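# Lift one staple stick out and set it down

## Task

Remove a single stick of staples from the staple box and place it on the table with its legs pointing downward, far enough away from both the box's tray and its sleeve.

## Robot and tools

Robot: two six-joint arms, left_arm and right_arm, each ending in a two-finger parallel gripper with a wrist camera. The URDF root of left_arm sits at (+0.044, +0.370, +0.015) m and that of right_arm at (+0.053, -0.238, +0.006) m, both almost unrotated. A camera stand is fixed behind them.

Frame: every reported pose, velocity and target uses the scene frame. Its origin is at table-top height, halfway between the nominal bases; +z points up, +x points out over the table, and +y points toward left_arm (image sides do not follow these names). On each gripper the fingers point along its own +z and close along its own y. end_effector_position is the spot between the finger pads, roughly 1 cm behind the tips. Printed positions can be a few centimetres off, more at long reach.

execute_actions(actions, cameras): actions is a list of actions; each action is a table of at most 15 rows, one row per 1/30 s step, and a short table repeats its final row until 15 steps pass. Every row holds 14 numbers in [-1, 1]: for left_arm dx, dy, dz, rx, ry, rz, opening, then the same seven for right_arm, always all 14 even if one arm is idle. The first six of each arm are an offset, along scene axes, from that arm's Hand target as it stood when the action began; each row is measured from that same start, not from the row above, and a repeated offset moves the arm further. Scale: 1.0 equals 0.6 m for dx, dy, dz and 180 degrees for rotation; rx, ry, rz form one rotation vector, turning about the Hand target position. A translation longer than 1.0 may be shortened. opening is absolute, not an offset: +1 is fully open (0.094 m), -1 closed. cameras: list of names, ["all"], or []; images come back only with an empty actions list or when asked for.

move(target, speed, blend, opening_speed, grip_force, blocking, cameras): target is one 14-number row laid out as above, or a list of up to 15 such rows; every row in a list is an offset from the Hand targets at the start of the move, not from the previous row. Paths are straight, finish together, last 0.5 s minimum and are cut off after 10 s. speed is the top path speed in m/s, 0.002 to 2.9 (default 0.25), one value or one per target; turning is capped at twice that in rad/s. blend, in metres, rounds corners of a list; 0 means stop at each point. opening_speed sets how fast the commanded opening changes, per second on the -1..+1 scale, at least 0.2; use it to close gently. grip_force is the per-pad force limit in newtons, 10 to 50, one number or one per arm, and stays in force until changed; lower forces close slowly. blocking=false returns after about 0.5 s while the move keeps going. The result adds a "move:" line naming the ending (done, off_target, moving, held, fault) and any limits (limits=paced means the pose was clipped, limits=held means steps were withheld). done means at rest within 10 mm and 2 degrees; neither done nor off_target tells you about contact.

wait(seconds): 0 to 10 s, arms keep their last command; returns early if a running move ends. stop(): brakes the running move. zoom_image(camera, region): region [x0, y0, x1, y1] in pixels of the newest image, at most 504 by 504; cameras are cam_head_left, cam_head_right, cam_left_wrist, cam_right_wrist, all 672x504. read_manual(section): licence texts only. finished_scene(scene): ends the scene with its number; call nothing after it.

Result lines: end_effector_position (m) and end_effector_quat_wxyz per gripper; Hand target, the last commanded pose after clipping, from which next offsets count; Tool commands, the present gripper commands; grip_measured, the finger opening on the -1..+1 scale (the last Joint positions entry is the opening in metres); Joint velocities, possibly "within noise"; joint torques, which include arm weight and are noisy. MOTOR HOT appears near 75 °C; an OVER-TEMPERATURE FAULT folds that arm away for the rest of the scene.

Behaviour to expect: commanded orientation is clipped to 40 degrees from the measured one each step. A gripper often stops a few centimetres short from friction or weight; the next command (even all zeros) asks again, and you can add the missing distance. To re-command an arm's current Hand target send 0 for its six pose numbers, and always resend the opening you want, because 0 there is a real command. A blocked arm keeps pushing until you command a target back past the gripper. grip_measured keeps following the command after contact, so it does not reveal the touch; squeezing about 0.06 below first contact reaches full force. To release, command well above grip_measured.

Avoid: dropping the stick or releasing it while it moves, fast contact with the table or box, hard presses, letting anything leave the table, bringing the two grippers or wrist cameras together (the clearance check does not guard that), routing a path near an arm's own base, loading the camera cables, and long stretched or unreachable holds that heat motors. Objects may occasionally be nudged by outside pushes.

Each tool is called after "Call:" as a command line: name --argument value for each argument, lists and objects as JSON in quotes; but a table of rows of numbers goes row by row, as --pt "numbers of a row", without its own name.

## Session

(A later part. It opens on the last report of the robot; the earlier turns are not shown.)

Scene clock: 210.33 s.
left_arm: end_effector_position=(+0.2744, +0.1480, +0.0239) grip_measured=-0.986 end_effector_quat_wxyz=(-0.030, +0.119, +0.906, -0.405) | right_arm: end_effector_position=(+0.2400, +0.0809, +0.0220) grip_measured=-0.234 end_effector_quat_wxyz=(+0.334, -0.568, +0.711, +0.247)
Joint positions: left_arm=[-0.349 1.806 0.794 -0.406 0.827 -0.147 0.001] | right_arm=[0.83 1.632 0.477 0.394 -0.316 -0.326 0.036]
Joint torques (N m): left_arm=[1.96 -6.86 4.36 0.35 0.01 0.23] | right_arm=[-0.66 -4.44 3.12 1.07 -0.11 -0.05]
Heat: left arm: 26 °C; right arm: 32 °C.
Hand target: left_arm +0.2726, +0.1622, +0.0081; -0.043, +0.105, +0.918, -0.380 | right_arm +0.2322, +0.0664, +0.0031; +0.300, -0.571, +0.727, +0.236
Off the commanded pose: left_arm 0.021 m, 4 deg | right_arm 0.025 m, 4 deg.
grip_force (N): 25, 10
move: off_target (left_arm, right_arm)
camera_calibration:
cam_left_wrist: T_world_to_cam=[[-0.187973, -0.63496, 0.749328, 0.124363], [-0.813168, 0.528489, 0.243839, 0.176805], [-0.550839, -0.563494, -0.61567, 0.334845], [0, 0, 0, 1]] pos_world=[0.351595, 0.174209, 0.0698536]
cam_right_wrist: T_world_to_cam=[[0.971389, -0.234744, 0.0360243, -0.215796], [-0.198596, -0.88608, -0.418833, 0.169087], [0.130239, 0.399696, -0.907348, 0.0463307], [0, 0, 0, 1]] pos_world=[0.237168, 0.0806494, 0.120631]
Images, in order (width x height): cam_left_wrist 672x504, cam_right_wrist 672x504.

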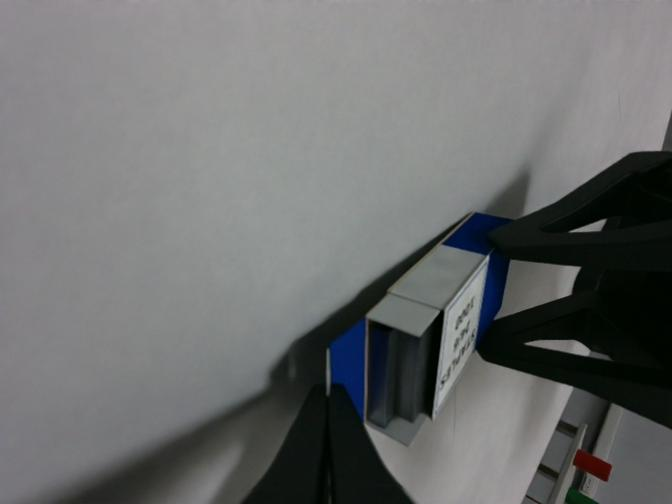

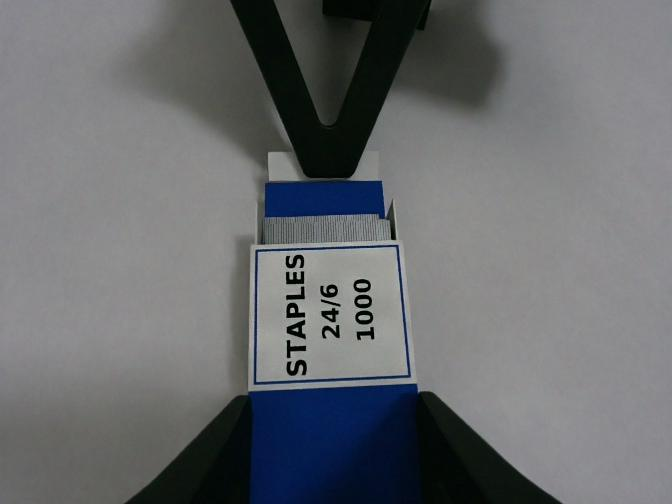

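Call:
move --target '[0.0037, 0.0162, 0, 0, 0, 0, -1.0, -0.0026, -0.0114, -0.008, 0, 0, 0, -0.26]' --speed 0.03 --cameras '["cam_right_wrist", "cam_left_wrist"]'

Scene clock: 213.60 s.
left_arm: end_effector_position=(+0.2719, +0.1524, +0.0281) grip_measured=-0.986 end_effector_quat_wxyz=(-0.034, +0.122, +0.898, -0.420) | right_arm: end_effector_position=(+0.2383, +0.0828, +0.0249) grip_measured=-0.234 end_effector_quat_wxyz=(+0.346, -0.570, +0.700, +0.255)
Joint positions: left_arm=[-0.322 1.806 0.794 -0.442 0.865 -0.098 0.001] | right_arm=[0.83 1.632 0.459 0.442 -0.331 -0.332 0.036]
Joint torques (N m): left_arm=[2.7 -6.64 4.75 0.24 -0.39 0.23] | right_arm=[-1.78 -4.42 2.35 0.88 -0.05 -0.06]
Heat: left arm: 26 °C; right arm: 32 °C.
Hand target: left_arm +0.2749, +0.1719, +0.0081; -0.043, +0.105, +0.918, -0.380 | right_arm +0.2307, +0.0596, -0.0017; +0.300, -0.571, +0.727, +0.236
Off the commanded pose: left_arm 0.028 m, 6 deg | right_arm 0.036 m, 6 deg.
grip_force (N): 25, 10
move: off_target (left_arm, right_arm)
camera_calibration:
cam_left_wrist: T_world_to_cam=[[-0.186995, -0.608731, 0.771025, 0.118638], [-0.805388, 0.544399, 0.234478, 0.167228], [-0.562479, -0.577129, -0.592064, 0.343106], [0, 0, 0, 1]] pos_world=[0.349858, 0.179196, 0.0724565]
cam_right_wrist: T_world_to_cam=[[0.974181, -0.221341, 0.044484, -0.215727], [-0.17883, -0.87679, -0.446384, 0.166915], [0.137806, 0.426904, -0.893735, 0.0440144], [0, 0, 0, 1]] pos_world=[0.233941, 0.0798104, 0.123442]
Images, in order (width x height): cam_left_wrist 672x504, cam_right_wrist 672x504.

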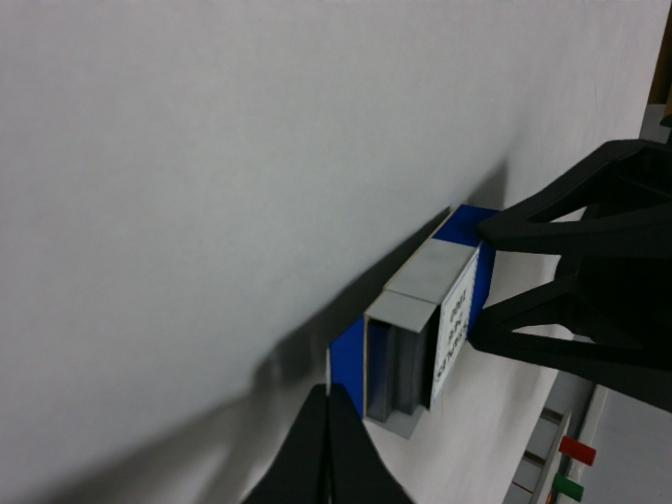

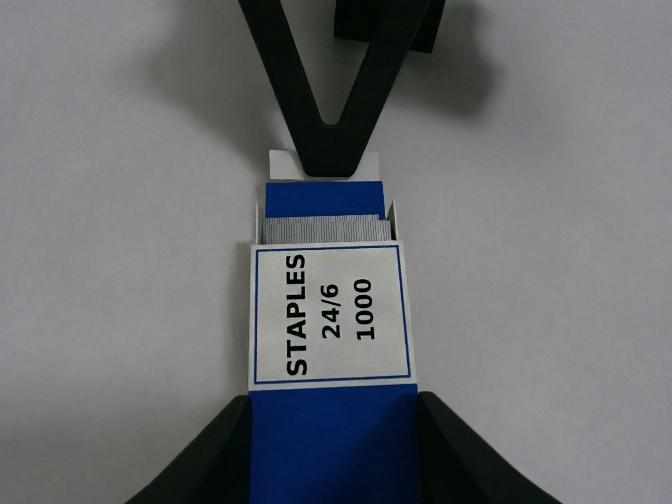

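Call:
move --target '[-0.0037, -0.0162, -0.004, 0, 0, 0, -1.0, 0, 0, -0.01, 0, 0, 0, -0.242]' --speed 0.03 --cameras '["cam_right_wrist", "cam_left_wrist"]'

Scene clock: 216.03 s.
left_arm: end_effector_position=(+0.2717, +0.1516, +0.0233) grip_measured=-0.986 end_effector_quat_wxyz=(-0.038, +0.117, +0.903, -0.411) | right_arm: end_effector_position=(+0.2382, +0.0835, +0.0214) grip_measured=-0.234 end_effector_quat_wxyz=(+0.348, -0.570, +0.698, +0.257)
Joint positions: left_arm=[-0.333 1.815 0.794 -0.43 0.844 -0.122 0.001] | right_arm=[0.83 1.654 0.449 0.48 -0.334 -0.332 0.036]
Joint torques (N m): left_arm=[0.76 -6.97 4.01 0.59 -0.17 -0.02] | right_arm=[-1.68 -3.97 2.28 0.88 0.01 -0.08]
Heat: left arm: 26 °C; right arm: 31 °C.
Hand target: left_arm +0.2726, +0.1622, +0.0058; -0.043, +0.105, +0.918, -0.380 | right_arm +0.2307, +0.0596, -0.0077; +0.300, -0.571, +0.727, +0.236
Off the commanded pose: left_arm 0.021 m, 4 deg | right_arm 0.038 m, 7 deg.
grip_force (N): 25, 10
move: off_target (left_arm, right_arm)
camera_calibration:
cam_left_wrist: T_world_to_cam=[[-0.176436, -0.627352, 0.758485, 0.122108], [-0.807114, 0.53328, 0.253335, 0.170322], [-0.563415, -0.567487, -0.600434, 0.338739], [0, 0, 0, 1]] pos_world=[0.349864, 0.178006, 0.0676246]
cam_right_wrist: T_world_to_cam=[[0.974541, -0.219469, 0.0458636, -0.2156], [-0.175526, -0.874073, -0.452977, 0.164987], [0.139503, 0.433394, -0.890342, 0.0396705], [0, 0, 0, 1]] pos_world=[0.233536, 0.0797, 0.119944]
Images, in order (width x height): cam_left_wrist 672x504, cam_right_wrist 672x504.

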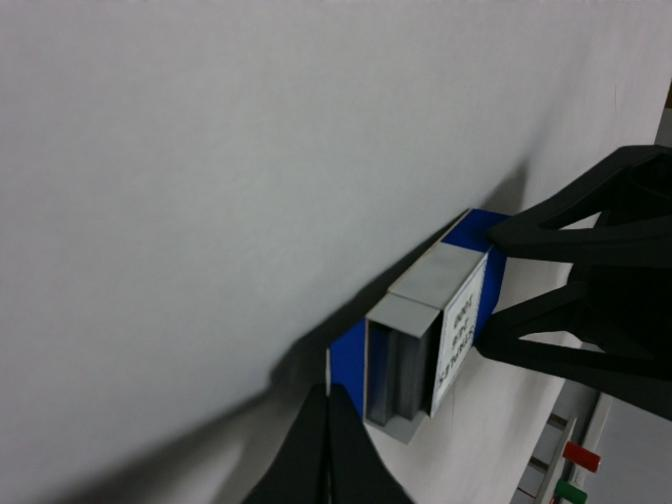

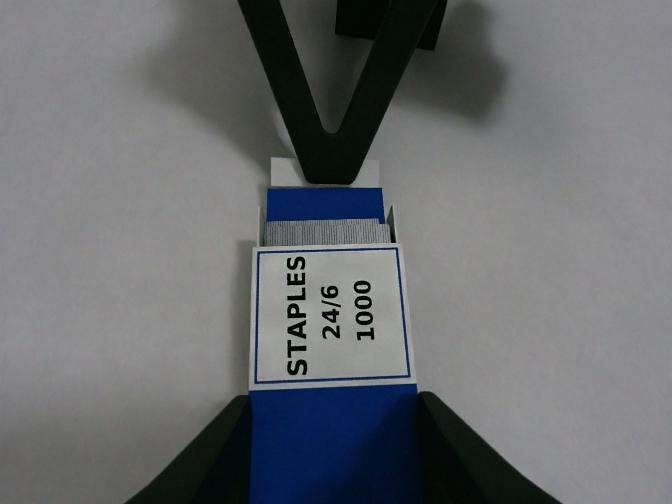

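Call:
move --target '[-0.0043, -0.0337, 0.003, 0, 0, 0, -1.0, 0.0055, 0.024, 0.033, 0, 0, 0, -0.242]' --speed 0.04 --cameras '["cam_right_wrist", "cam_left_wrist"]'

Scene clock: 219.87 s.
left_arm: end_effector_position=(+0.2721, +0.1425, +0.0158) grip_measured=-0.986 end_effector_quat_wxyz=(-0.037, +0.108, +0.917, -0.383) | right_arm: end_effector_position=(+0.2388, +0.0805, +0.0194) grip_measured=-0.234 end_effector_quat_wxyz=(+0.322, -0.567, +0.717, +0.247)
Joint positions: left_arm=[-0.392 1.815 0.794 -0.38 0.775 -0.22 0.001] | right_arm=[0.83 1.636 0.492 0.359 -0.32 -0.319 0.036]
Joint torques (N m): left_arm=[-0.4 -7.24 4.12 0.94 0.39 -0.04] | right_arm=[0.54 -6.2 4.79 0.92 0.04 -0.01]
Heat: left arm: 26 °C; right arm: 31 °C.
Hand target: left_arm +0.2700, +0.1419, +0.0076; -0.043, +0.105, +0.918, -0.380 | right_arm +0.2341, +0.0740, +0.0122; +0.301, -0.571, +0.727, +0.236
Off the commanded pose: left_arm 0.008 m, 1 deg | right_arm 0.011 m, 3 deg.
grip_force (N): 25, 10
move: off_target (right_arm)
camera_calibration:
cam_left_wrist: T_world_to_cam=[[-0.165367, -0.676481, 0.717654, 0.126752], [-0.816992, 0.501564, 0.284532, 0.18407], [-0.552429, -0.539265, -0.635622, 0.322693], [0, 0, 0, 1]] pos_world=[0.34961, 0.16744, 0.061773]
cam_right_wrist: T_world_to_cam=[[0.971824, -0.235032, 0.0178496, -0.214261], [-0.2085, -0.892491, -0.399985, 0.169963], [0.10994, 0.384993, -0.916348, 0.0505382], [0, 0, 0, 1]] pos_world=[0.238105, 0.0818751, 0.118118]
Images, in order (width x height): cam_left_wrist 672x504, cam_right_wrist 672x504.

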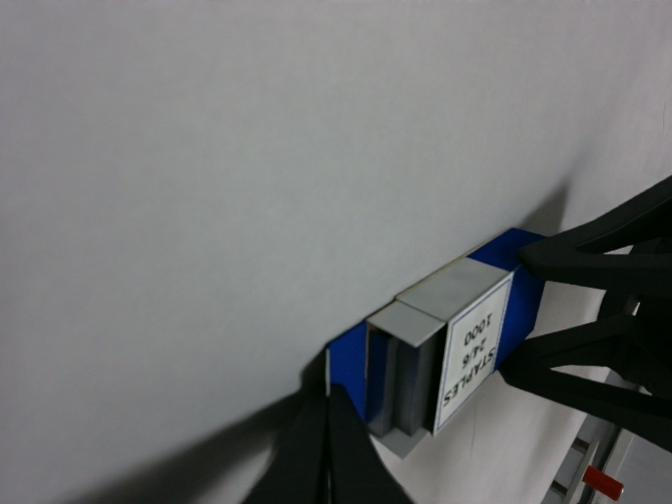

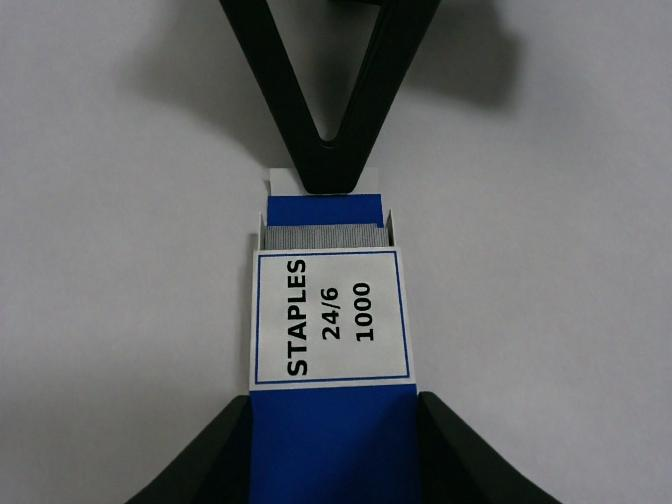

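Call:
move --pt "0 0 0 0 0 0 -1.0 0.006 0.0095 0.012 0 0 0 -0.242" --pt "0 0 0 0 0 0 -1.0 0.006 0.0095 0.012 0 0 0 -0.1" --speed 0.04 --cameras '["cam_right_wrist", "cam_left_wrist"]'

Scene clock: 222.43 s.
left_arm: end_effector_position=(+0.2728, +0.1422, +0.0159) grip_measured=-0.986 end_effector_quat_wxyz=(-0.036, +0.107, +0.917, -0.383) | right_arm: end_effector_position=(+0.2353, +0.0716, +0.0096) grip_measured=-0.102 end_effector_quat_wxyz=(+0.285, -0.569, +0.736, +0.229)
Joint positions: left_arm=[-0.392 1.815 0.794 -0.375 0.774 -0.223 0.001] | right_arm=[0.832 1.634 0.523 0.238 -0.299 -0.319 0.042]
Joint torques (N m): left_arm=[-0.44 -7.27 4.23 0.9 0.36 -0.04] | right_arm=[0.68 -6.56 5.34 1.58 -0.17 0.04]
Heat: left arm: 26 °C; right arm: 31 °C.
Hand target: left_arm +0.2700, +0.1419, +0.0076; -0.043, +0.105, +0.918, -0.380 | right_arm +0.2376, +0.0797, +0.0193; +0.300, -0.571, +0.727, +0.236
Off the commanded pose: left_arm 0.009 m, 1 deg | right_arm 0.013 m, 2 deg.
grip_force (N): 25, 10
move: off_target (right_arm)
camera_calibration:
cam_left_wrist: T_world_to_cam=[[-0.16519, -0.676307, 0.717859, 0.126547], [-0.818637, 0.499953, 0.282633, 0.185531], [-0.550042, -0.540978, -0.636236, 0.322758], [0, 0, 0, 1]] pos_world=[0.350318, 0.167433, 0.0620698]
cam_right_wrist: T_world_to_cam=[[0.96907, -0.246716, -0.00583036, -0.211074], [-0.235564, -0.917708, -0.319876, 0.16473], [0.073568, 0.311356, -0.947441, 0.0594372], [0, 0, 0, 1]] pos_world=[0.238978, 0.0805925, 0.107776]
Images, in order (width x height): cam_left_wrist 672x504, cam_right_wrist 672x504.

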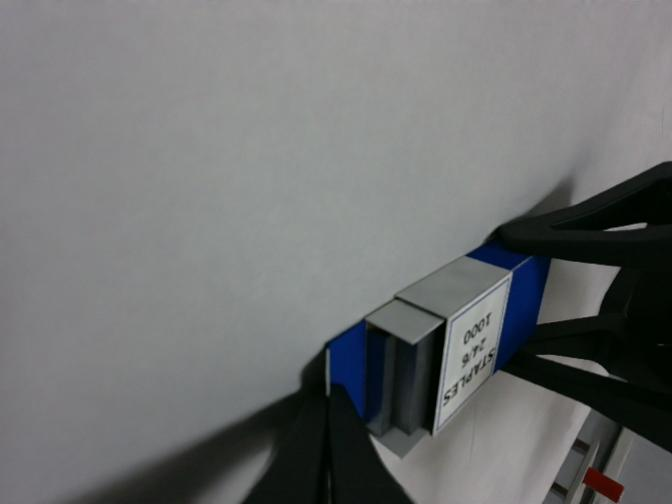

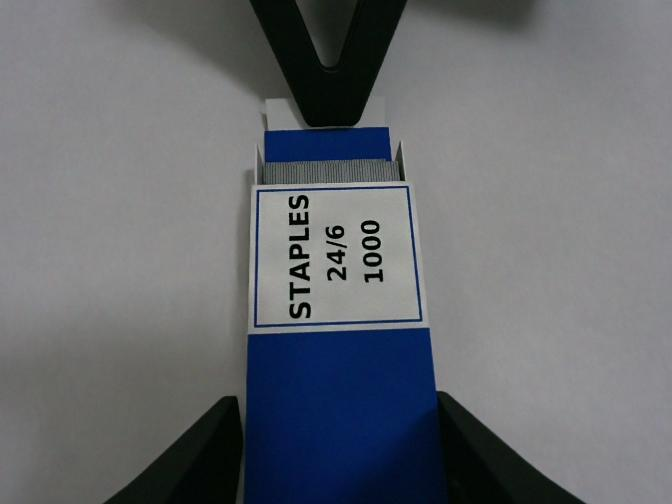

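Call:
move --target '[0, 0, 0, 0, 0, 0, -1.0, -0.0023, -0.01, 0.0133, 0, 0, 0, -0.1]' --speed 0.04 --cameras '["cam_right_wrist", "cam_left_wrist"]'

Scene clock: 224.27 s.
left_arm: end_effector_position=(+0.2728, +0.1421, +0.0159) grip_measured=-0.986 end_effector_quat_wxyz=(-0.036, +0.107, +0.917, -0.383) | right_arm: end_effector_position=(+0.2324, +0.0682, +0.0146) grip_measured=-0.102 end_effector_quat_wxyz=(+0.281, -0.571, +0.737, +0.228)
Joint positions: left_arm=[-0.392 1.815 0.794 -0.375 0.774 -0.223 0.001] | right_arm=[0.832 1.598 0.523 0.192 -0.299 -0.324 0.042]
Joint torques (N m): left_arm=[-0.35 -7.35 4.18 0.87 0.36 -0.05] | right_arm=[-0.34 -7.82 5.01 1.57 -0.26 -0.02]
Heat: left arm: 26 °C; right arm: 31 °C.
Hand target: left_arm +0.2701, +0.1420, +0.0076; -0.043, +0.105, +0.918, -0.380 | right_arm +0.2362, +0.0737, +0.0272; +0.300, -0.571, +0.727, +0.236
Off the commanded pose: left_arm 0.009 m, 1 deg | right_arm 0.014 m, 3 deg.
grip_force (N): 25, 10
move: off_target (right_arm)
camera_calibration:
cam_left_wrist: T_world_to_cam=[[-0.16544, -0.676245, 0.71786, 0.126541], [-0.818452, 0.500255, 0.282632, 0.185383], [-0.550241, -0.540775, -0.636236, 0.322685], [0, 0, 0, 1]] pos_world=[0.350217, 0.167334, 0.0620698]
cam_right_wrist: T_world_to_cam=[[0.969871, -0.243525, -0.00679253, -0.209594], [-0.233448, -0.92104, -0.311748, 0.162179], [0.0696625, 0.303941, -0.95014, 0.0668703], [0, 0, 0, 1]] pos_world=[0.236481, 0.0780071, 0.112672]
Images, in order (width x height): cam_left_wrist 672x504, cam_right_wrist 672x504.

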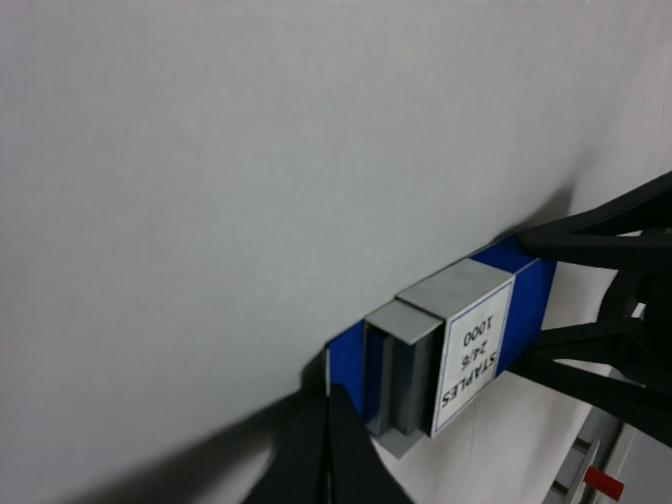

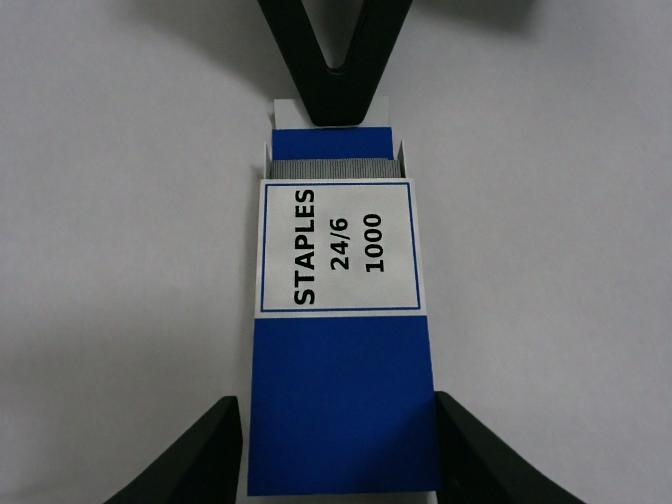

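Call:
move --pt "0 0 0 0 0 0 -1.0 -0.0015 -0.0115 0.001 0 0 0 -0.1" --pt "0 0 0 0 0 0 -1.0 -0.0015 -0.0115 0.001 0 0 0 -0.26" --speed 0.04 --grip_force '[25, 20]' --opening_speed 0.4 --cameras '["cam_right_wrist", "cam_left_wrist"]'

Scene clock: 226.80 s.
left_arm: end_effector_position=(+0.2732, +0.1420, +0.0159) grip_measured=-0.986 end_effector_quat_wxyz=(-0.035, +0.107, +0.917, -0.383) | right_arm: end_effector_position=(+0.2339, +0.0640, +0.0179) grip_measured=-0.226 end_effector_quat_wxyz=(+0.286, -0.573, +0.735, +0.225)
Joint positions: left_arm=[-0.392 1.815 0.794 -0.373 0.773 -0.224 0.001] | right_arm=[0.821 1.573 0.515 0.18 -0.3 -0.339 0.036]
Joint torques (N m): left_arm=[-0.32 -7.27 4.16 0.87 0.36 -0.03] | right_arm=[-0.75 -7.56 4.29 1.61 -0.38 -0.01]
Heat: left arm: 26 °C; right arm: 31 °C.
Hand target: left_arm +0.2701, +0.1420, +0.0076; -0.043, +0.105, +0.918, -0.380 | right_arm +0.2353, +0.0669, +0.0280; +0.300, -0.571, +0.727, +0.236
Off the commanded pose: left_arm 0.009 m, 1 deg | right_arm 0.010 m, 2 deg.
grip_force (N): 25, 20
move: done
camera_calibration:
cam_left_wrist: T_world_to_cam=[[-0.16669, -0.676233, 0.717581, 0.126925], [-0.819266, 0.499941, 0.280824, 0.186188], [-0.548651, -0.541079, -0.63735, 0.322475], [0, 0, 0, 1]] pos_world=[0.350621, 0.167232, 0.0621643]
cam_right_wrist: T_world_to_cam=[[0.969919, -0.243388, 0.00448599, -0.212222], [-0.229641, -0.920941, -0.314853, 0.158797], [0.0807625, 0.304351, -0.94913, 0.0686192], [0, 0, 0, 1]] pos_world=[0.236763, 0.0737065, 0.116078]
Images, in order (width x height): cam_left_wrist 672x504, cam_right_wrist 672x504.

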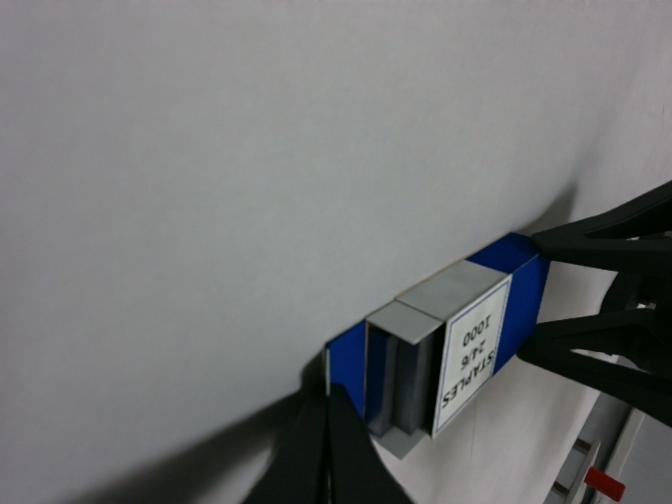

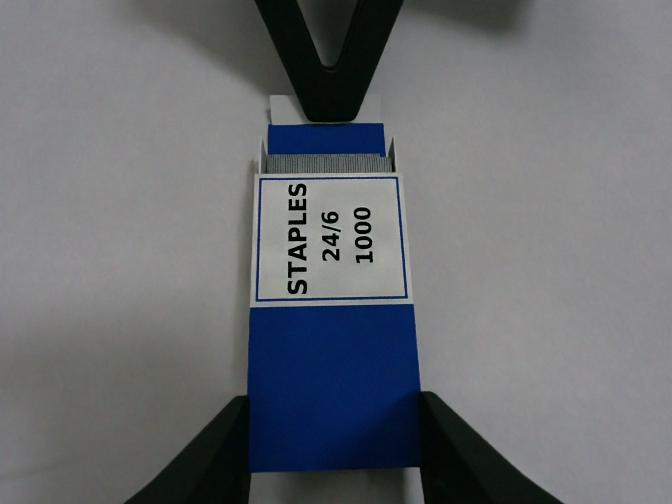

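Call:
move --target '[0.0056, 0.0244, 0, 0, 0, 0, -1.0, -0.002, -0.0117, -0.03, 0, 0, 0, -0.26]' --speed 0.03 --cameras '["cam_right_wrist", "cam_left_wrist"]'

Scene clock: 228.63 s.
left_arm: end_effector_position=(+0.2754, +0.1481, +0.0186) grip_measured=-0.986 end_effector_quat_wxyz=(-0.030, +0.114, +0.912, -0.394) | right_arm: end_effector_position=(+0.2364, +0.0670, +0.0176) grip_measured=-0.229 end_effector_quat_wxyz=(+0.312, -0.572, +0.721, +0.236)
Joint positions: left_arm=[-0.359 1.815 0.794 -0.393 0.801 -0.17 0.001] | right_arm=[0.81 1.593 0.471 0.303 -0.321 -0.348 0.036]
Joint torques (N m): left_arm=[1.29 -6.99 4.71 0.43 0.19 0.16] | right_arm=[-1.22 -4.52 3.48 1.48 -0.28 0]
Heat: left arm: 26 °C; right arm: 31 °C.
Hand target: left_arm +0.2734, +0.1566, +0.0076; -0.043, +0.105, +0.918, -0.380 | right_arm +0.2341, +0.0598, +0.0100; +0.300, -0.571, +0.727, +0.236
Off the commanded pose: left_arm 0.014 m, 2 deg | right_arm 0.011 m, 1 deg.
grip_force (N): 25, 20
move: off_target (left_arm, right_arm)
camera_calibration:
cam_left_wrist: T_world_to_cam=[[-0.179653, -0.656078, 0.732998, 0.129718], [-0.817586, 0.51395, 0.259632, 0.181923], [-0.547063, -0.552645, -0.628733, 0.329893], [0, 0, 0, 1]] pos_world=[0.352514, 0.173919, 0.0650987]
cam_right_wrist: T_world_to_cam=[[0.971952, -0.234018, 0.0233534, -0.21529], [-0.208896, -0.904674, -0.371386, 0.157056], [0.108038, 0.356091, -0.928185, 0.0569434], [0, 0, 0, 1]] pos_world=[0.235908, 0.0714259, 0.11621]
Images, in order (width x height): cam_left_wrist 672x504, cam_right_wrist 672x504.

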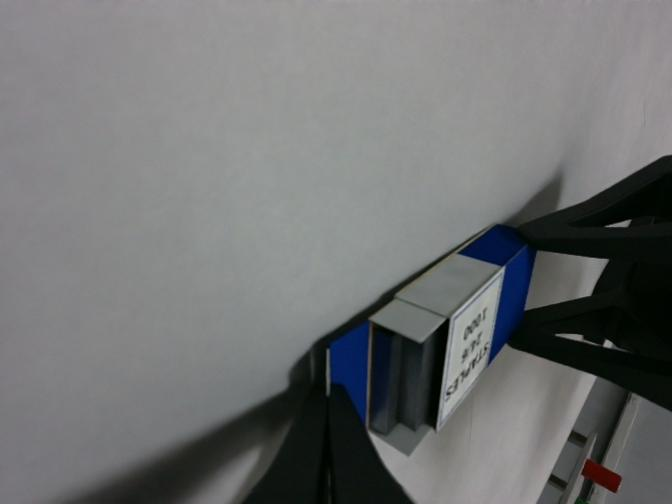

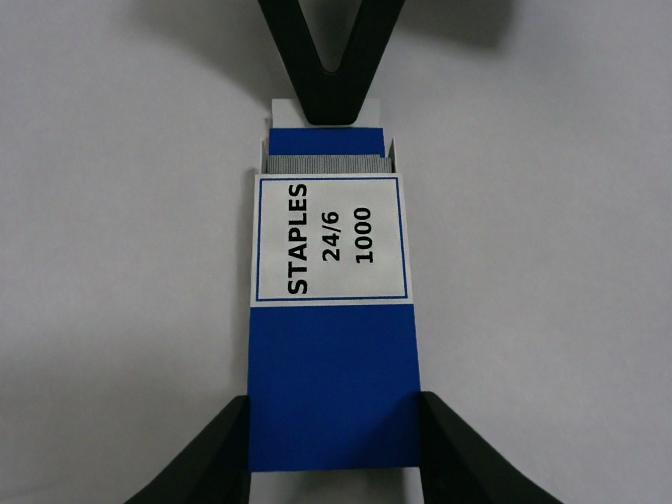

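Call:
move --target '[0.0037, 0.0162, 0, 0, 0, 0, -1.0, -0.002, -0.0117, -0.01, 0, 0, 0, -0.26]' --speed 0.03 --cameras '["cam_right_wrist"]'

Scene clock: 230.13 s.
left_arm: end_effector_position=(+0.2739, +0.1524, +0.0225) grip_measured=-0.986 end_effector_quat_wxyz=(-0.033, +0.117, +0.905, -0.408) | right_arm: end_effector_position=(+0.2361, +0.0679, +0.0191) grip_measured=-0.229 end_effector_quat_wxyz=(+0.325, -0.574, +0.710, +0.246)
Joint positions: left_arm=[-0.331 1.815 0.794 -0.423 0.837 -0.122 0.001] | right_arm=[0.802 1.599 0.446 0.364 -0.344 -0.359 0.036]
Joint torques (N m): left_arm=[2.03 -6.75 5.29 0.23 -0.1 0.23] | right_arm=[-1.8 -4.38 2.95 1.2 -0.09 -0.02]
Heat: left arm: 26 °C; right arm: 31 °C.
Hand target: left_arm +0.2757, +0.1663, +0.0076; -0.043, +0.105, +0.918, -0.380 | right_arm +0.2329, +0.0528, +0.0039; +0.300, -0.571, +0.727, +0.236
Off the commanded pose: left_arm 0.020 m, 4 deg | right_arm 0.022 m, 4 deg.
grip_force (N): 25, 20
move: off_target (left_arm, right_arm)
camera_calibration:
cam_right_wrist: T_world_to_cam=[[0.974894, -0.220474, 0.0311825, -0.216647], [-0.189442, -0.894843, -0.404187, 0.153783], [0.117016, 0.388133, -0.914145, 0.0535057], [0, 0, 0, 1]] pos_world=[0.234079, 0.0690799, 0.117825]
Images, in order (width x height): cam_right_wrist 672x504.

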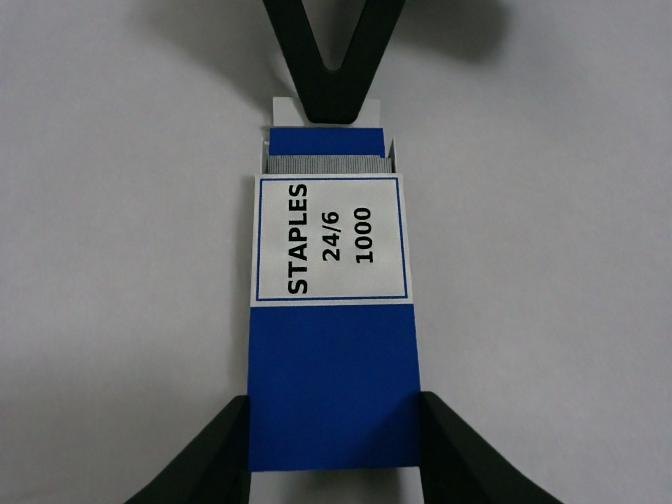

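Call:
move --target '[0.0037, 0.0162, -0.006, 0, 0, 0, -1.0, -0.002, -0.0117, -0.01, 0, 0, 0, -0.26]' --speed 0.03 --cameras '["cam_right_wrist", "cam_left_wrist"]'

Scene clock: 231.57 s.
left_arm: end_effector_position=(+0.2729, +0.1556, +0.0242) grip_measured=-0.986 end_effector_quat_wxyz=(-0.036, +0.121, +0.896, -0.425) | right_arm: end_effector_position=(+0.2357, +0.0687, +0.0210) grip_measured=-0.229 end_effector_quat_wxyz=(+0.339, -0.576, +0.699, +0.255)
Joint positions: left_arm=[-0.305 1.828 0.794 -0.441 0.878 -0.073 0.001] | right_arm=[0.793 1.604 0.422 0.425 -0.366 -0.37 0.036]
Joint torques (N m): left_arm=[2.85 -6.83 5.3 0.12 -0.48 0.21] | right_arm=[-2.37 -4.33 2.37 0.91 0.03 -0.04]
Heat: left arm: 26 °C; right arm: 31 °C.
Hand target: left_arm +0.2779, +0.1761, +0.0039; -0.043, +0.105, +0.918, -0.380 | right_arm +0.2317, +0.0458, -0.0021; +0.300, -0.571, +0.727, +0.236
Off the commanded pose: left_arm 0.029 m, 6 deg | right_arm 0.033 m, 6 deg.
grip_force (N): 25, 20
move: off_target (left_arm, right_arm)
camera_calibration:
cam_left_wrist: T_world_to_cam=[[-0.182631, -0.600931, 0.778157, 0.121179], [-0.804146, 0.546677, 0.23344, 0.166469], [-0.565682, -0.583118, -0.583076, 0.344814], [0, 0, 0, 1]] pos_world=[0.351051, 0.182883, 0.0678961]
cam_right_wrist: T_world_to_cam=[[0.977388, -0.207456, 0.0409167, -0.217776], [-0.16938, -0.883955, -0.435814, 0.150329], [0.126581, 0.419029, -0.899106, 0.050285], [0, 0, 0, 1]] pos_world=[0.231949, 0.0666342, 0.119638]
Images, in order (width x height): cam_left_wrist 672x504, cam_right_wrist 672x504.

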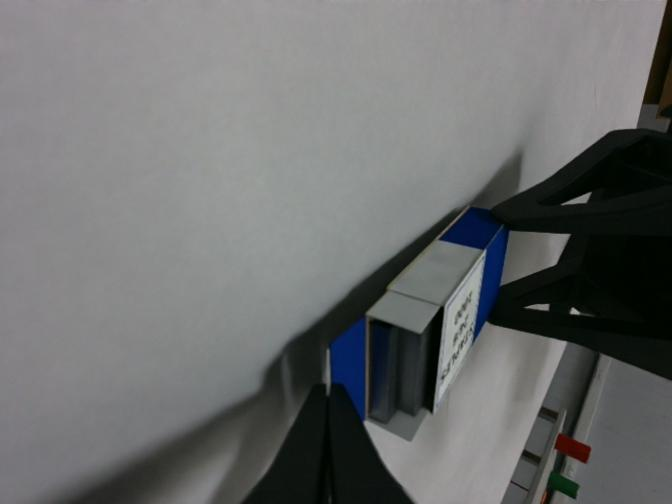

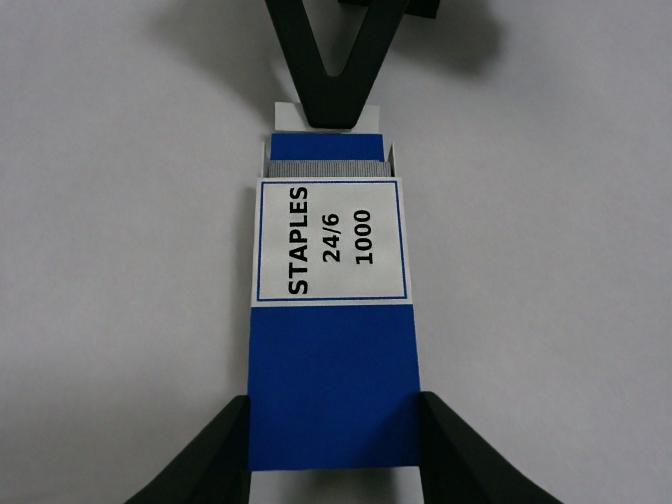

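Call:
zoom_image --camera "cam_right_wrist" --region '[230, 80, 430, 230]'

Call:
zoom_image --camera "cam_left_wrist" --region '[280, 180, 540, 460]'

Scaled by 2.520 from the camera's 672x504 image, which has a finer 960x720 frame.

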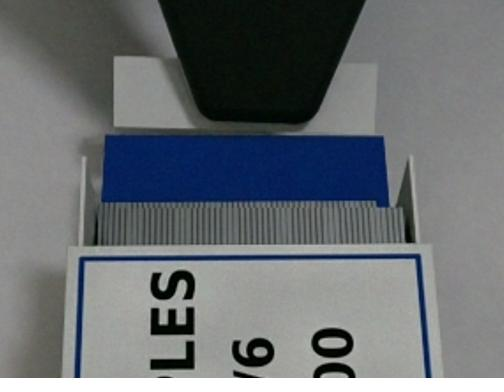

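Scaled by 1.800 from the camera's 672x504 image, which has a finer 960x720 frame.

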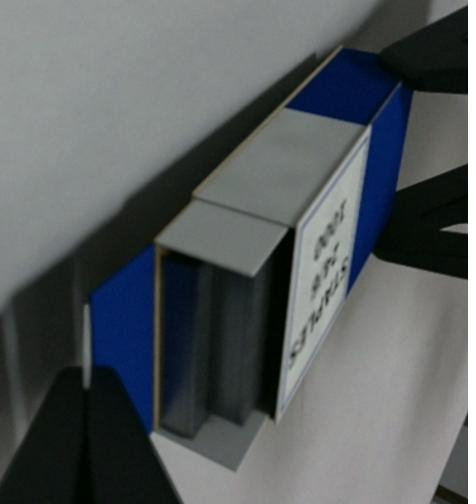

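Call:
move --target '[0.0045, 0.0195, 0.006, 0, 0, 0, -1.0, -0.004, -0.0163, -0.006, 0, 0, 0, -0.26]' --speed 0.03 --cameras '["cam_right_wrist", "cam_left_wrist"]'

Scene clock: 237.17 s.
left_arm: end_effector_position=(+0.2713, +0.1600, +0.0318) grip_measured=-0.986 end_effector_quat_wxyz=(-0.041, +0.123, +0.887, -0.443) | right_arm: end_effector_position=(+0.2350, +0.0698, +0.0258) grip_measured=-0.230 end_effector_quat_wxyz=(+0.356, -0.578, +0.684, +0.266)
Joint positions: left_arm=[-0.273 1.828 0.805 -0.502 0.921 -0.013 0.001] | right_arm=[0.782 1.604 0.395 0.494 -0.396 -0.382 0.036]
Joint torques (N m): left_arm=[3.86 -7.46 5.48 -0.01 -0.82 0.25] | right_arm=[-3.14 -5.48 1.43 0.5 0.2 -0.06]
Heat: left arm: 26 °C; right arm: 31 °C.
Hand target: left_arm +0.2805, +0.1878, +0.0075; -0.043, +0.105, +0.918, -0.380 | right_arm +0.2293, +0.0360, -0.0057; +0.300, -0.571, +0.727, +0.236
Off the commanded pose: left_arm 0.038 m, 8 deg | right_arm 0.047 m, 9 deg.
grip_force (N): 25, 20
move: off_target (left_arm, right_arm)
camera_calibration:
cam_left_wrist: T_world_to_cam=[[-0.178157, -0.568984, 0.802819, 0.110567], [-0.796248, 0.562719, 0.222119, 0.156609], [-0.578143, -0.599671, -0.553304, 0.355997], [0, 0, 0, 1]] pos_world=[0.350215, 0.188265, 0.0734235]
cam_right_wrist: T_world_to_cam=[[0.980087, -0.191161, 0.0537344, -0.21918], [-0.143111, -0.8676, -0.476224, 0.146948], [0.137655, 0.459051, -0.87768, 0.0481881], [0, 0, 0, 1]] pos_world=[0.229212, 0.0634728, 0.124051]
Images, in order (width x height): cam_left_wrist 672x504, cam_right_wrist 672x504.

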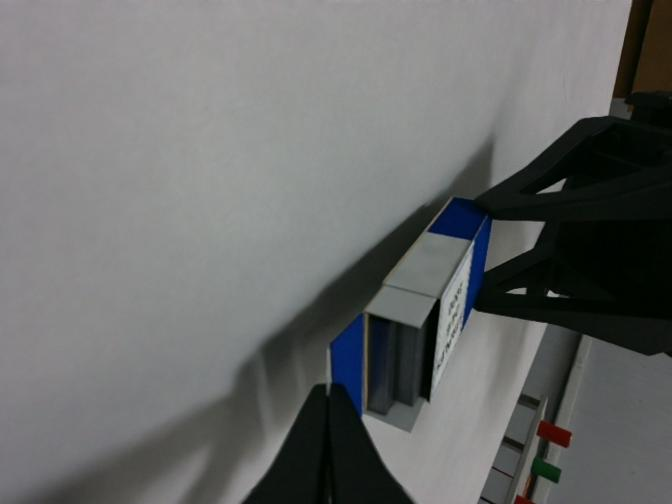

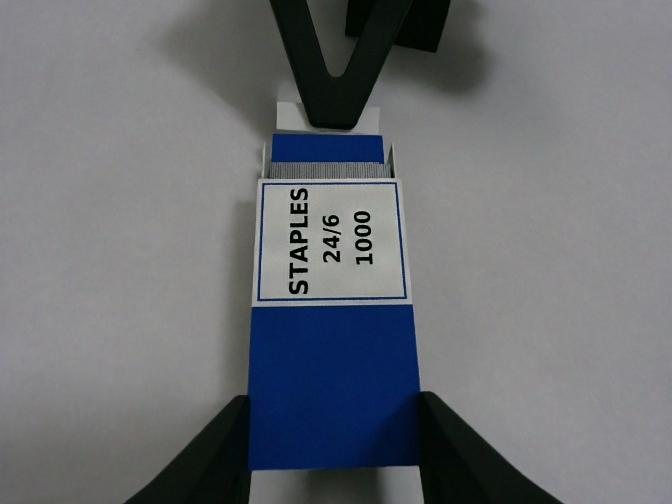

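Call:
move --target '[-0.0175, -0.0755, 0, 0, 0, 0, -1.0, 0.003, 0.0333, 0.018, 0, 0, 0, -0.26]' --speed 0.05 --cameras '["cam_right_wrist", "cam_left_wrist"]'

Scene clock: 241.67 s.
left_arm: end_effector_position=(+0.2716, +0.1426, +0.0153) grip_measured=-0.986 end_effector_quat_wxyz=(-0.045, +0.105, +0.916, -0.385) | right_arm: end_effector_position=(+0.2347, +0.0640, +0.0163) grip_measured=-0.230 end_effector_quat_wxyz=(+0.325, -0.569, +0.712, +0.253)
Joint positions: left_arm=[-0.388 1.828 0.805 -0.398 0.785 -0.215 0.001] | right_arm=[0.788 1.603 0.423 0.395 -0.363 -0.353 0.036]
Joint torques (N m): left_arm=[-0.65 -8.57 3.15 1.07 0.26 -0.09] | right_arm=[0.76 -4.94 4.64 0.88 0.18 0.02]
Heat: left arm: 26 °C; right arm: 30 °C.
Hand target: left_arm +0.2699, +0.1425, +0.0075; -0.044, +0.105, +0.918, -0.380 | right_arm +0.2311, +0.0560, +0.0052; +0.300, -0.571, +0.727, +0.236
Off the commanded pose: left_arm 0.008 m, 1 deg | right_arm 0.014 m, 4 deg.
grip_force (N): 25, 20
move: off_target (right_arm)
camera_calibration:
cam_left_wrist: T_world_to_cam=[[-0.153166, -0.674117, 0.722569, 0.123331], [-0.810932, 0.503607, 0.297941, 0.181692], [-0.564738, -0.54032, -0.623799, 0.32555], [0, 0, 0, 1]] pos_world=[0.350081, 0.167539, 0.0598295]
cam_right_wrist: T_world_to_cam=[[0.974299, -0.224659, 0.0164262, -0.215409], [-0.19805, -0.889079, -0.412693, 0.150656], [0.107319, 0.398833, -0.910722, 0.0541414], [0, 0, 0, 1]] pos_world=[0.2339, 0.0639581, 0.115021]
Images, in order (width x height): cam_left_wrist 672x504, cam_right_wrist 672x504.

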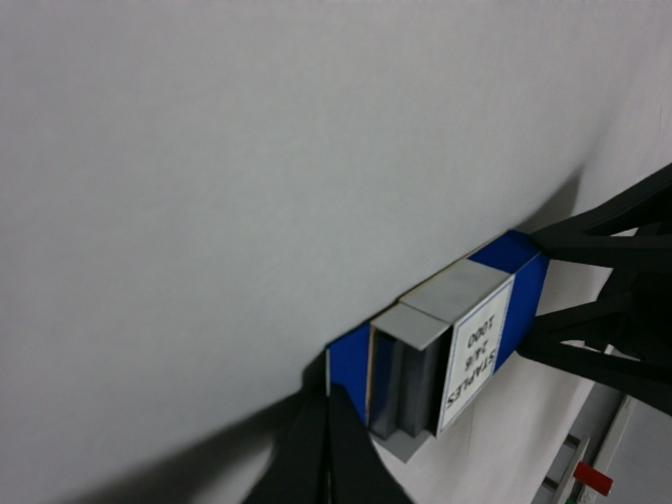

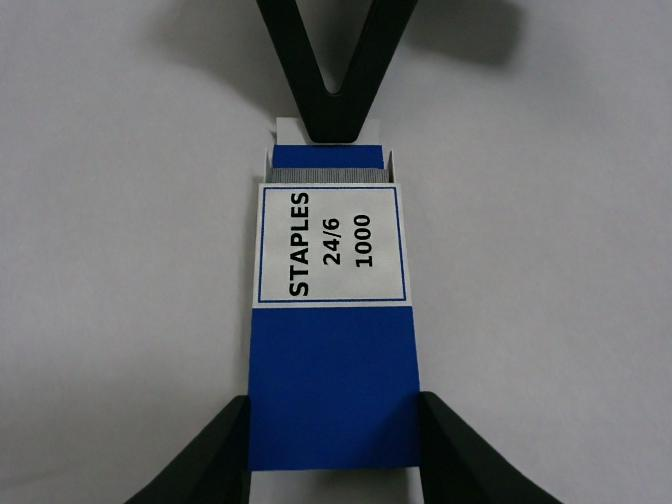

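Call:
move --pt "0 0 0 0 0 0 -1.0 0.004 0.01 0.017 0 0 0 -0.26" --pt "0 0 0 0 0 0 -1.0 0.004 0.01 0.017 0 0 0 -0.19" --speed 0.04 --opening_speed 0.3 --cameras '["cam_right_wrist"]'

Scene clock: 243.67 s.
left_arm: end_effector_position=(+0.2740, +0.1415, +0.0154) grip_measured=-0.986 end_effector_quat_wxyz=(-0.040, +0.107, +0.916, -0.385) | right_arm: end_effector_position=(+0.2353, +0.0637, +0.0166) grip_measured=-0.191 end_effector_quat_wxyz=(+0.310, -0.570, +0.721, +0.242)
Joint positions: left_arm=[-0.389 1.828 0.805 -0.384 0.782 -0.218 0.001] | right_arm=[0.797 1.59 0.457 0.311 -0.339 -0.35 0.038]
Joint torques (N m): left_arm=[-0.5 -8.61 3.19 0.93 0.29 -0.06] | right_arm=[0.69 -5.9 5.22 1.06 0.01 0.06]
Heat: left arm: 26 °C; right arm: 30 °C.
Hand target: left_arm +0.2700, +0.1425, +0.0075; -0.043, +0.105, +0.918, -0.380 | right_arm +0.2335, +0.0620, +0.0153; +0.300, -0.571, +0.727, +0.236
Off the commanded pose: left_arm 0.009 m, 1 deg | right_arm 0.003 m, 1 deg.
grip_force (N): 25, 20
move: done
camera_calibration:
cam_right_wrist: T_world_to_cam=[[0.972426, -0.232897, 0.0121521, -0.21502], [-0.211374, -0.902179, -0.376024, 0.153987], [0.0985381, 0.363086, -0.92653, 0.0590278], [0, 0, 0, 1]] pos_world=[0.235823, 0.0674147, 0.115207]
Images, in order (width x height): cam_right_wrist 672x504.

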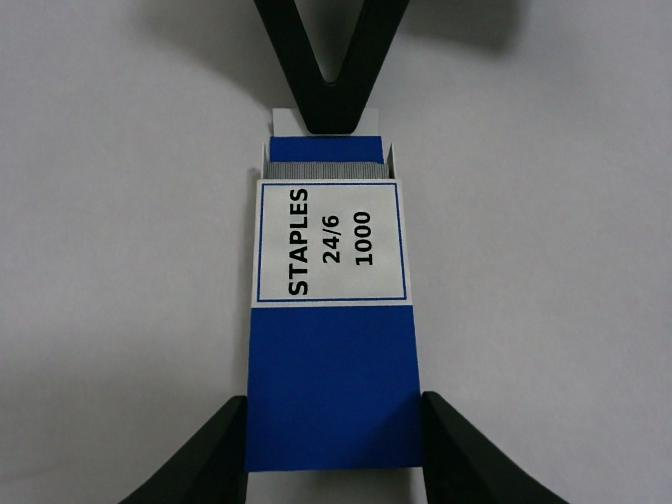

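Call:
move --target '[0.0056, 0.0244, 0, 0, 0, 0, -1.0, 0, 0, -0.01, 0, 0, 0, -0.191]' --speed 0.03 --cameras '["cam_right_wrist", "cam_left_wrist"]'

Scene clock: 245.67 s.
left_arm: end_effector_position=(+0.2789, +0.1519, +0.0151) grip_measured=-0.986 end_effector_quat_wxyz=(-0.032, +0.108, +0.916, -0.386) | right_arm: end_effector_position=(+0.2361, +0.0637, +0.0163) grip_measured=-0.191 end_effector_quat_wxyz=(+0.311, -0.570, +0.721, +0.241)
Joint positions: left_arm=[-0.349 1.828 0.805 -0.405 0.785 -0.166 0.001] | right_arm=[0.797 1.592 0.457 0.315 -0.336 -0.35 0.038]
Joint torques (N m): left_arm=[0.59 -8.23 3.81 0.53 0.33 0.16] | right_arm=[0.66 -3.75 4.56 1.39 -0.04 0.07]
Heat: left arm: 26 °C; right arm: 30 °C.
Hand target: left_arm +0.2733, +0.1571, +0.0075; -0.043, +0.105, +0.918, -0.380 | right_arm +0.2335, +0.0620, +0.0093; +0.300, -0.571, +0.727, +0.236
Off the commanded pose: left_arm 0.011 m, 2 deg | right_arm 0.008 m, 1 deg.
grip_force (N): 25, 20
move: off_target (left_arm)
camera_calibration:
cam_left_wrist: T_world_to_cam=[[-0.170129, -0.671186, 0.721502, 0.135227], [-0.821024, 0.501451, 0.272885, 0.186463], [-0.544955, -0.545945, -0.636371, 0.33018], [0, 0, 0, 1]] pos_world=[0.35603, 0.177521, 0.0616671]
cam_right_wrist: T_world_to_cam=[[0.971915, -0.234875, 0.0146729, -0.215511], [-0.212301, -0.901988, -0.375961, 0.154269], [0.101539, 0.362287, -0.926519, 0.0580093], [0, 0, 0, 1]] pos_world=[0.23632, 0.0675146, 0.114908]
Images, in order (width x height): cam_left_wrist 672x504, cam_right_wrist 672x504.

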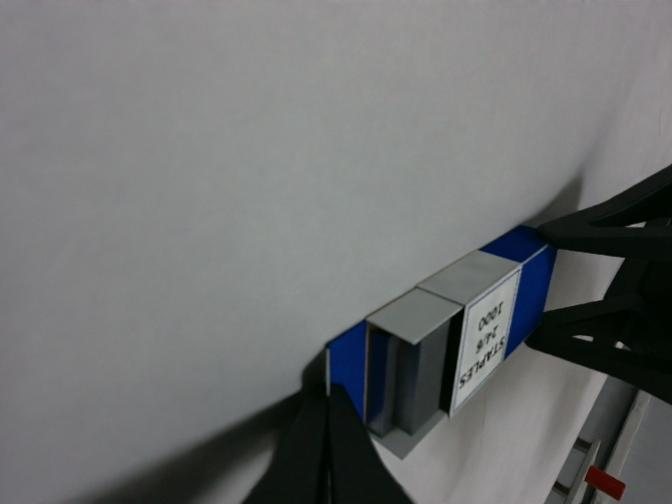

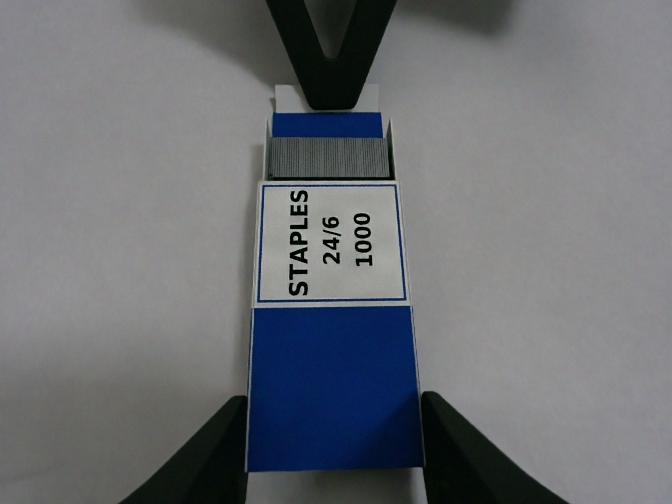

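Call:
move --target '[0.0074, 0.0325, 0, 0, 0, 0, -1.0, 0, 0, 0, 0, 0, 0, -0.191]' --speed 0.04 --cameras '["cam_right_wrist", "cam_left_wrist"]'

Scene clock: 247.50 s.
left_arm: end_effector_position=(+0.2819, +0.1726, +0.0146) grip_measured=-0.986 end_effector_quat_wxyz=(-0.029, +0.107, +0.916, -0.386) | right_arm: end_effector_position=(+0.2361, +0.0638, +0.0163) grip_measured=-0.191 end_effector_quat_wxyz=(+0.311, -0.570, +0.721, +0.241)
Joint positions: left_arm=[-0.275 1.828 0.805 -0.47 0.792 -0.067 0.001] | right_arm=[0.797 1.592 0.457 0.315 -0.336 -0.35 0.038]
Joint torques (N m): left_arm=[0.55 -7.19 5.03 0.26 0.33 0.19] | right_arm=[0.66 -3.75 4.66 1.4 -0.04 0.08]
Heat: left arm: 26 °C; right arm: 31 °C.
Hand target: left_arm +0.2778, +0.1766, +0.0075; -0.044, +0.105, +0.918, -0.380 | right_arm +0.2335, +0.0620, +0.0093; +0.300, -0.571, +0.727, +0.236
Off the commanded pose: left_arm 0.009 m, 2 deg | right_arm 0.008 m, 2 deg.
grip_force (N): 25, 20
move: done
camera_calibration:
cam_left_wrist: T_world_to_cam=[[-0.170471, -0.671334, 0.721284, 0.150071], [-0.824689, 0.497823, 0.268439, 0.180378], [-0.539284, -0.549074, -0.638507, 0.341767], [0, 0, 0, 1]] pos_world=[0.358648, 0.198607, 0.0615563]
cam_right_wrist: T_world_to_cam=[[0.971917, -0.234858, 0.0148169, -0.215529], [-0.212193, -0.901864, -0.376319, 0.154276], [0.101744, 0.362607, -0.926372, 0.0579225], [0, 0, 0, 1]] pos_world=[0.23632, 0.0675141, 0.114908]
Images, in order (width x height): cam_left_wrist 672x504, cam_right_wrist 672x504.

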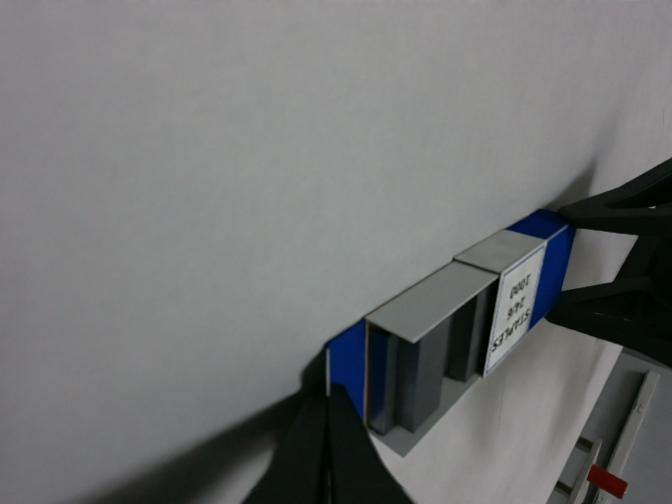

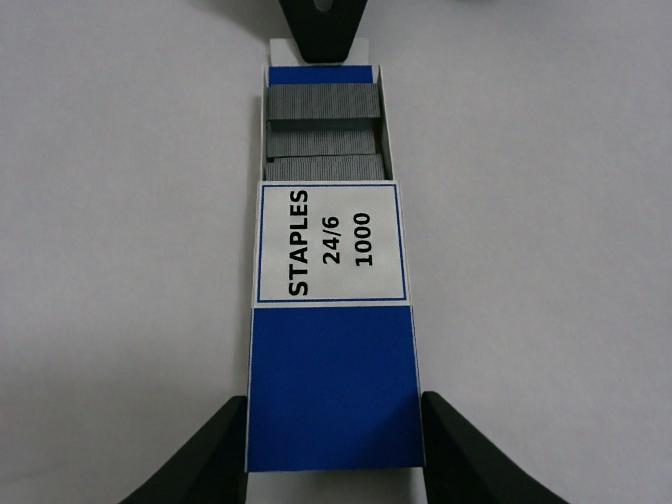

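Call:
zoom_image --camera "cam_right_wrist" --region '[230, 30, 430, 200]'

Call:
zoom_image --camera "cam_left_wrist" --region '[300, 180, 600, 480]'

Scaled by 2.520 from the camera's 672x504 image, which has a finer 960x720 frame.

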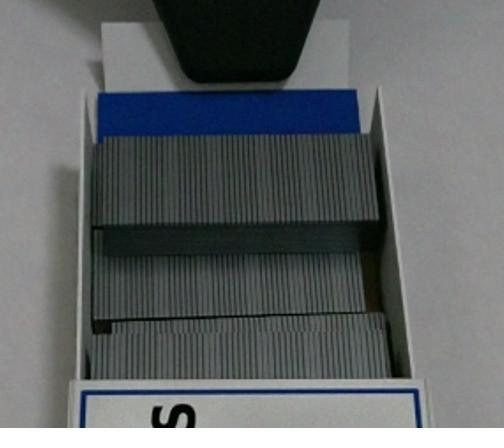

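Scaled by 1.680 from the camera's 672x504 image, which has a finer 960x720 frame.

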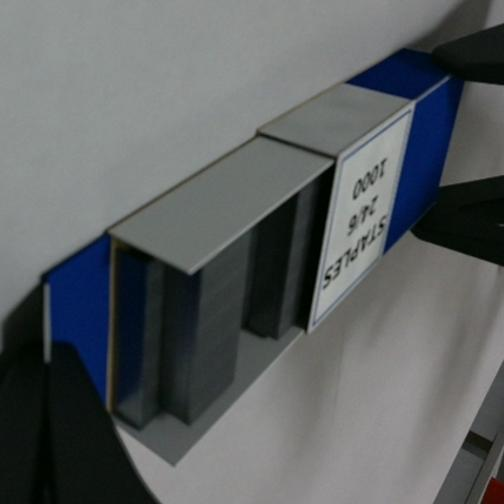

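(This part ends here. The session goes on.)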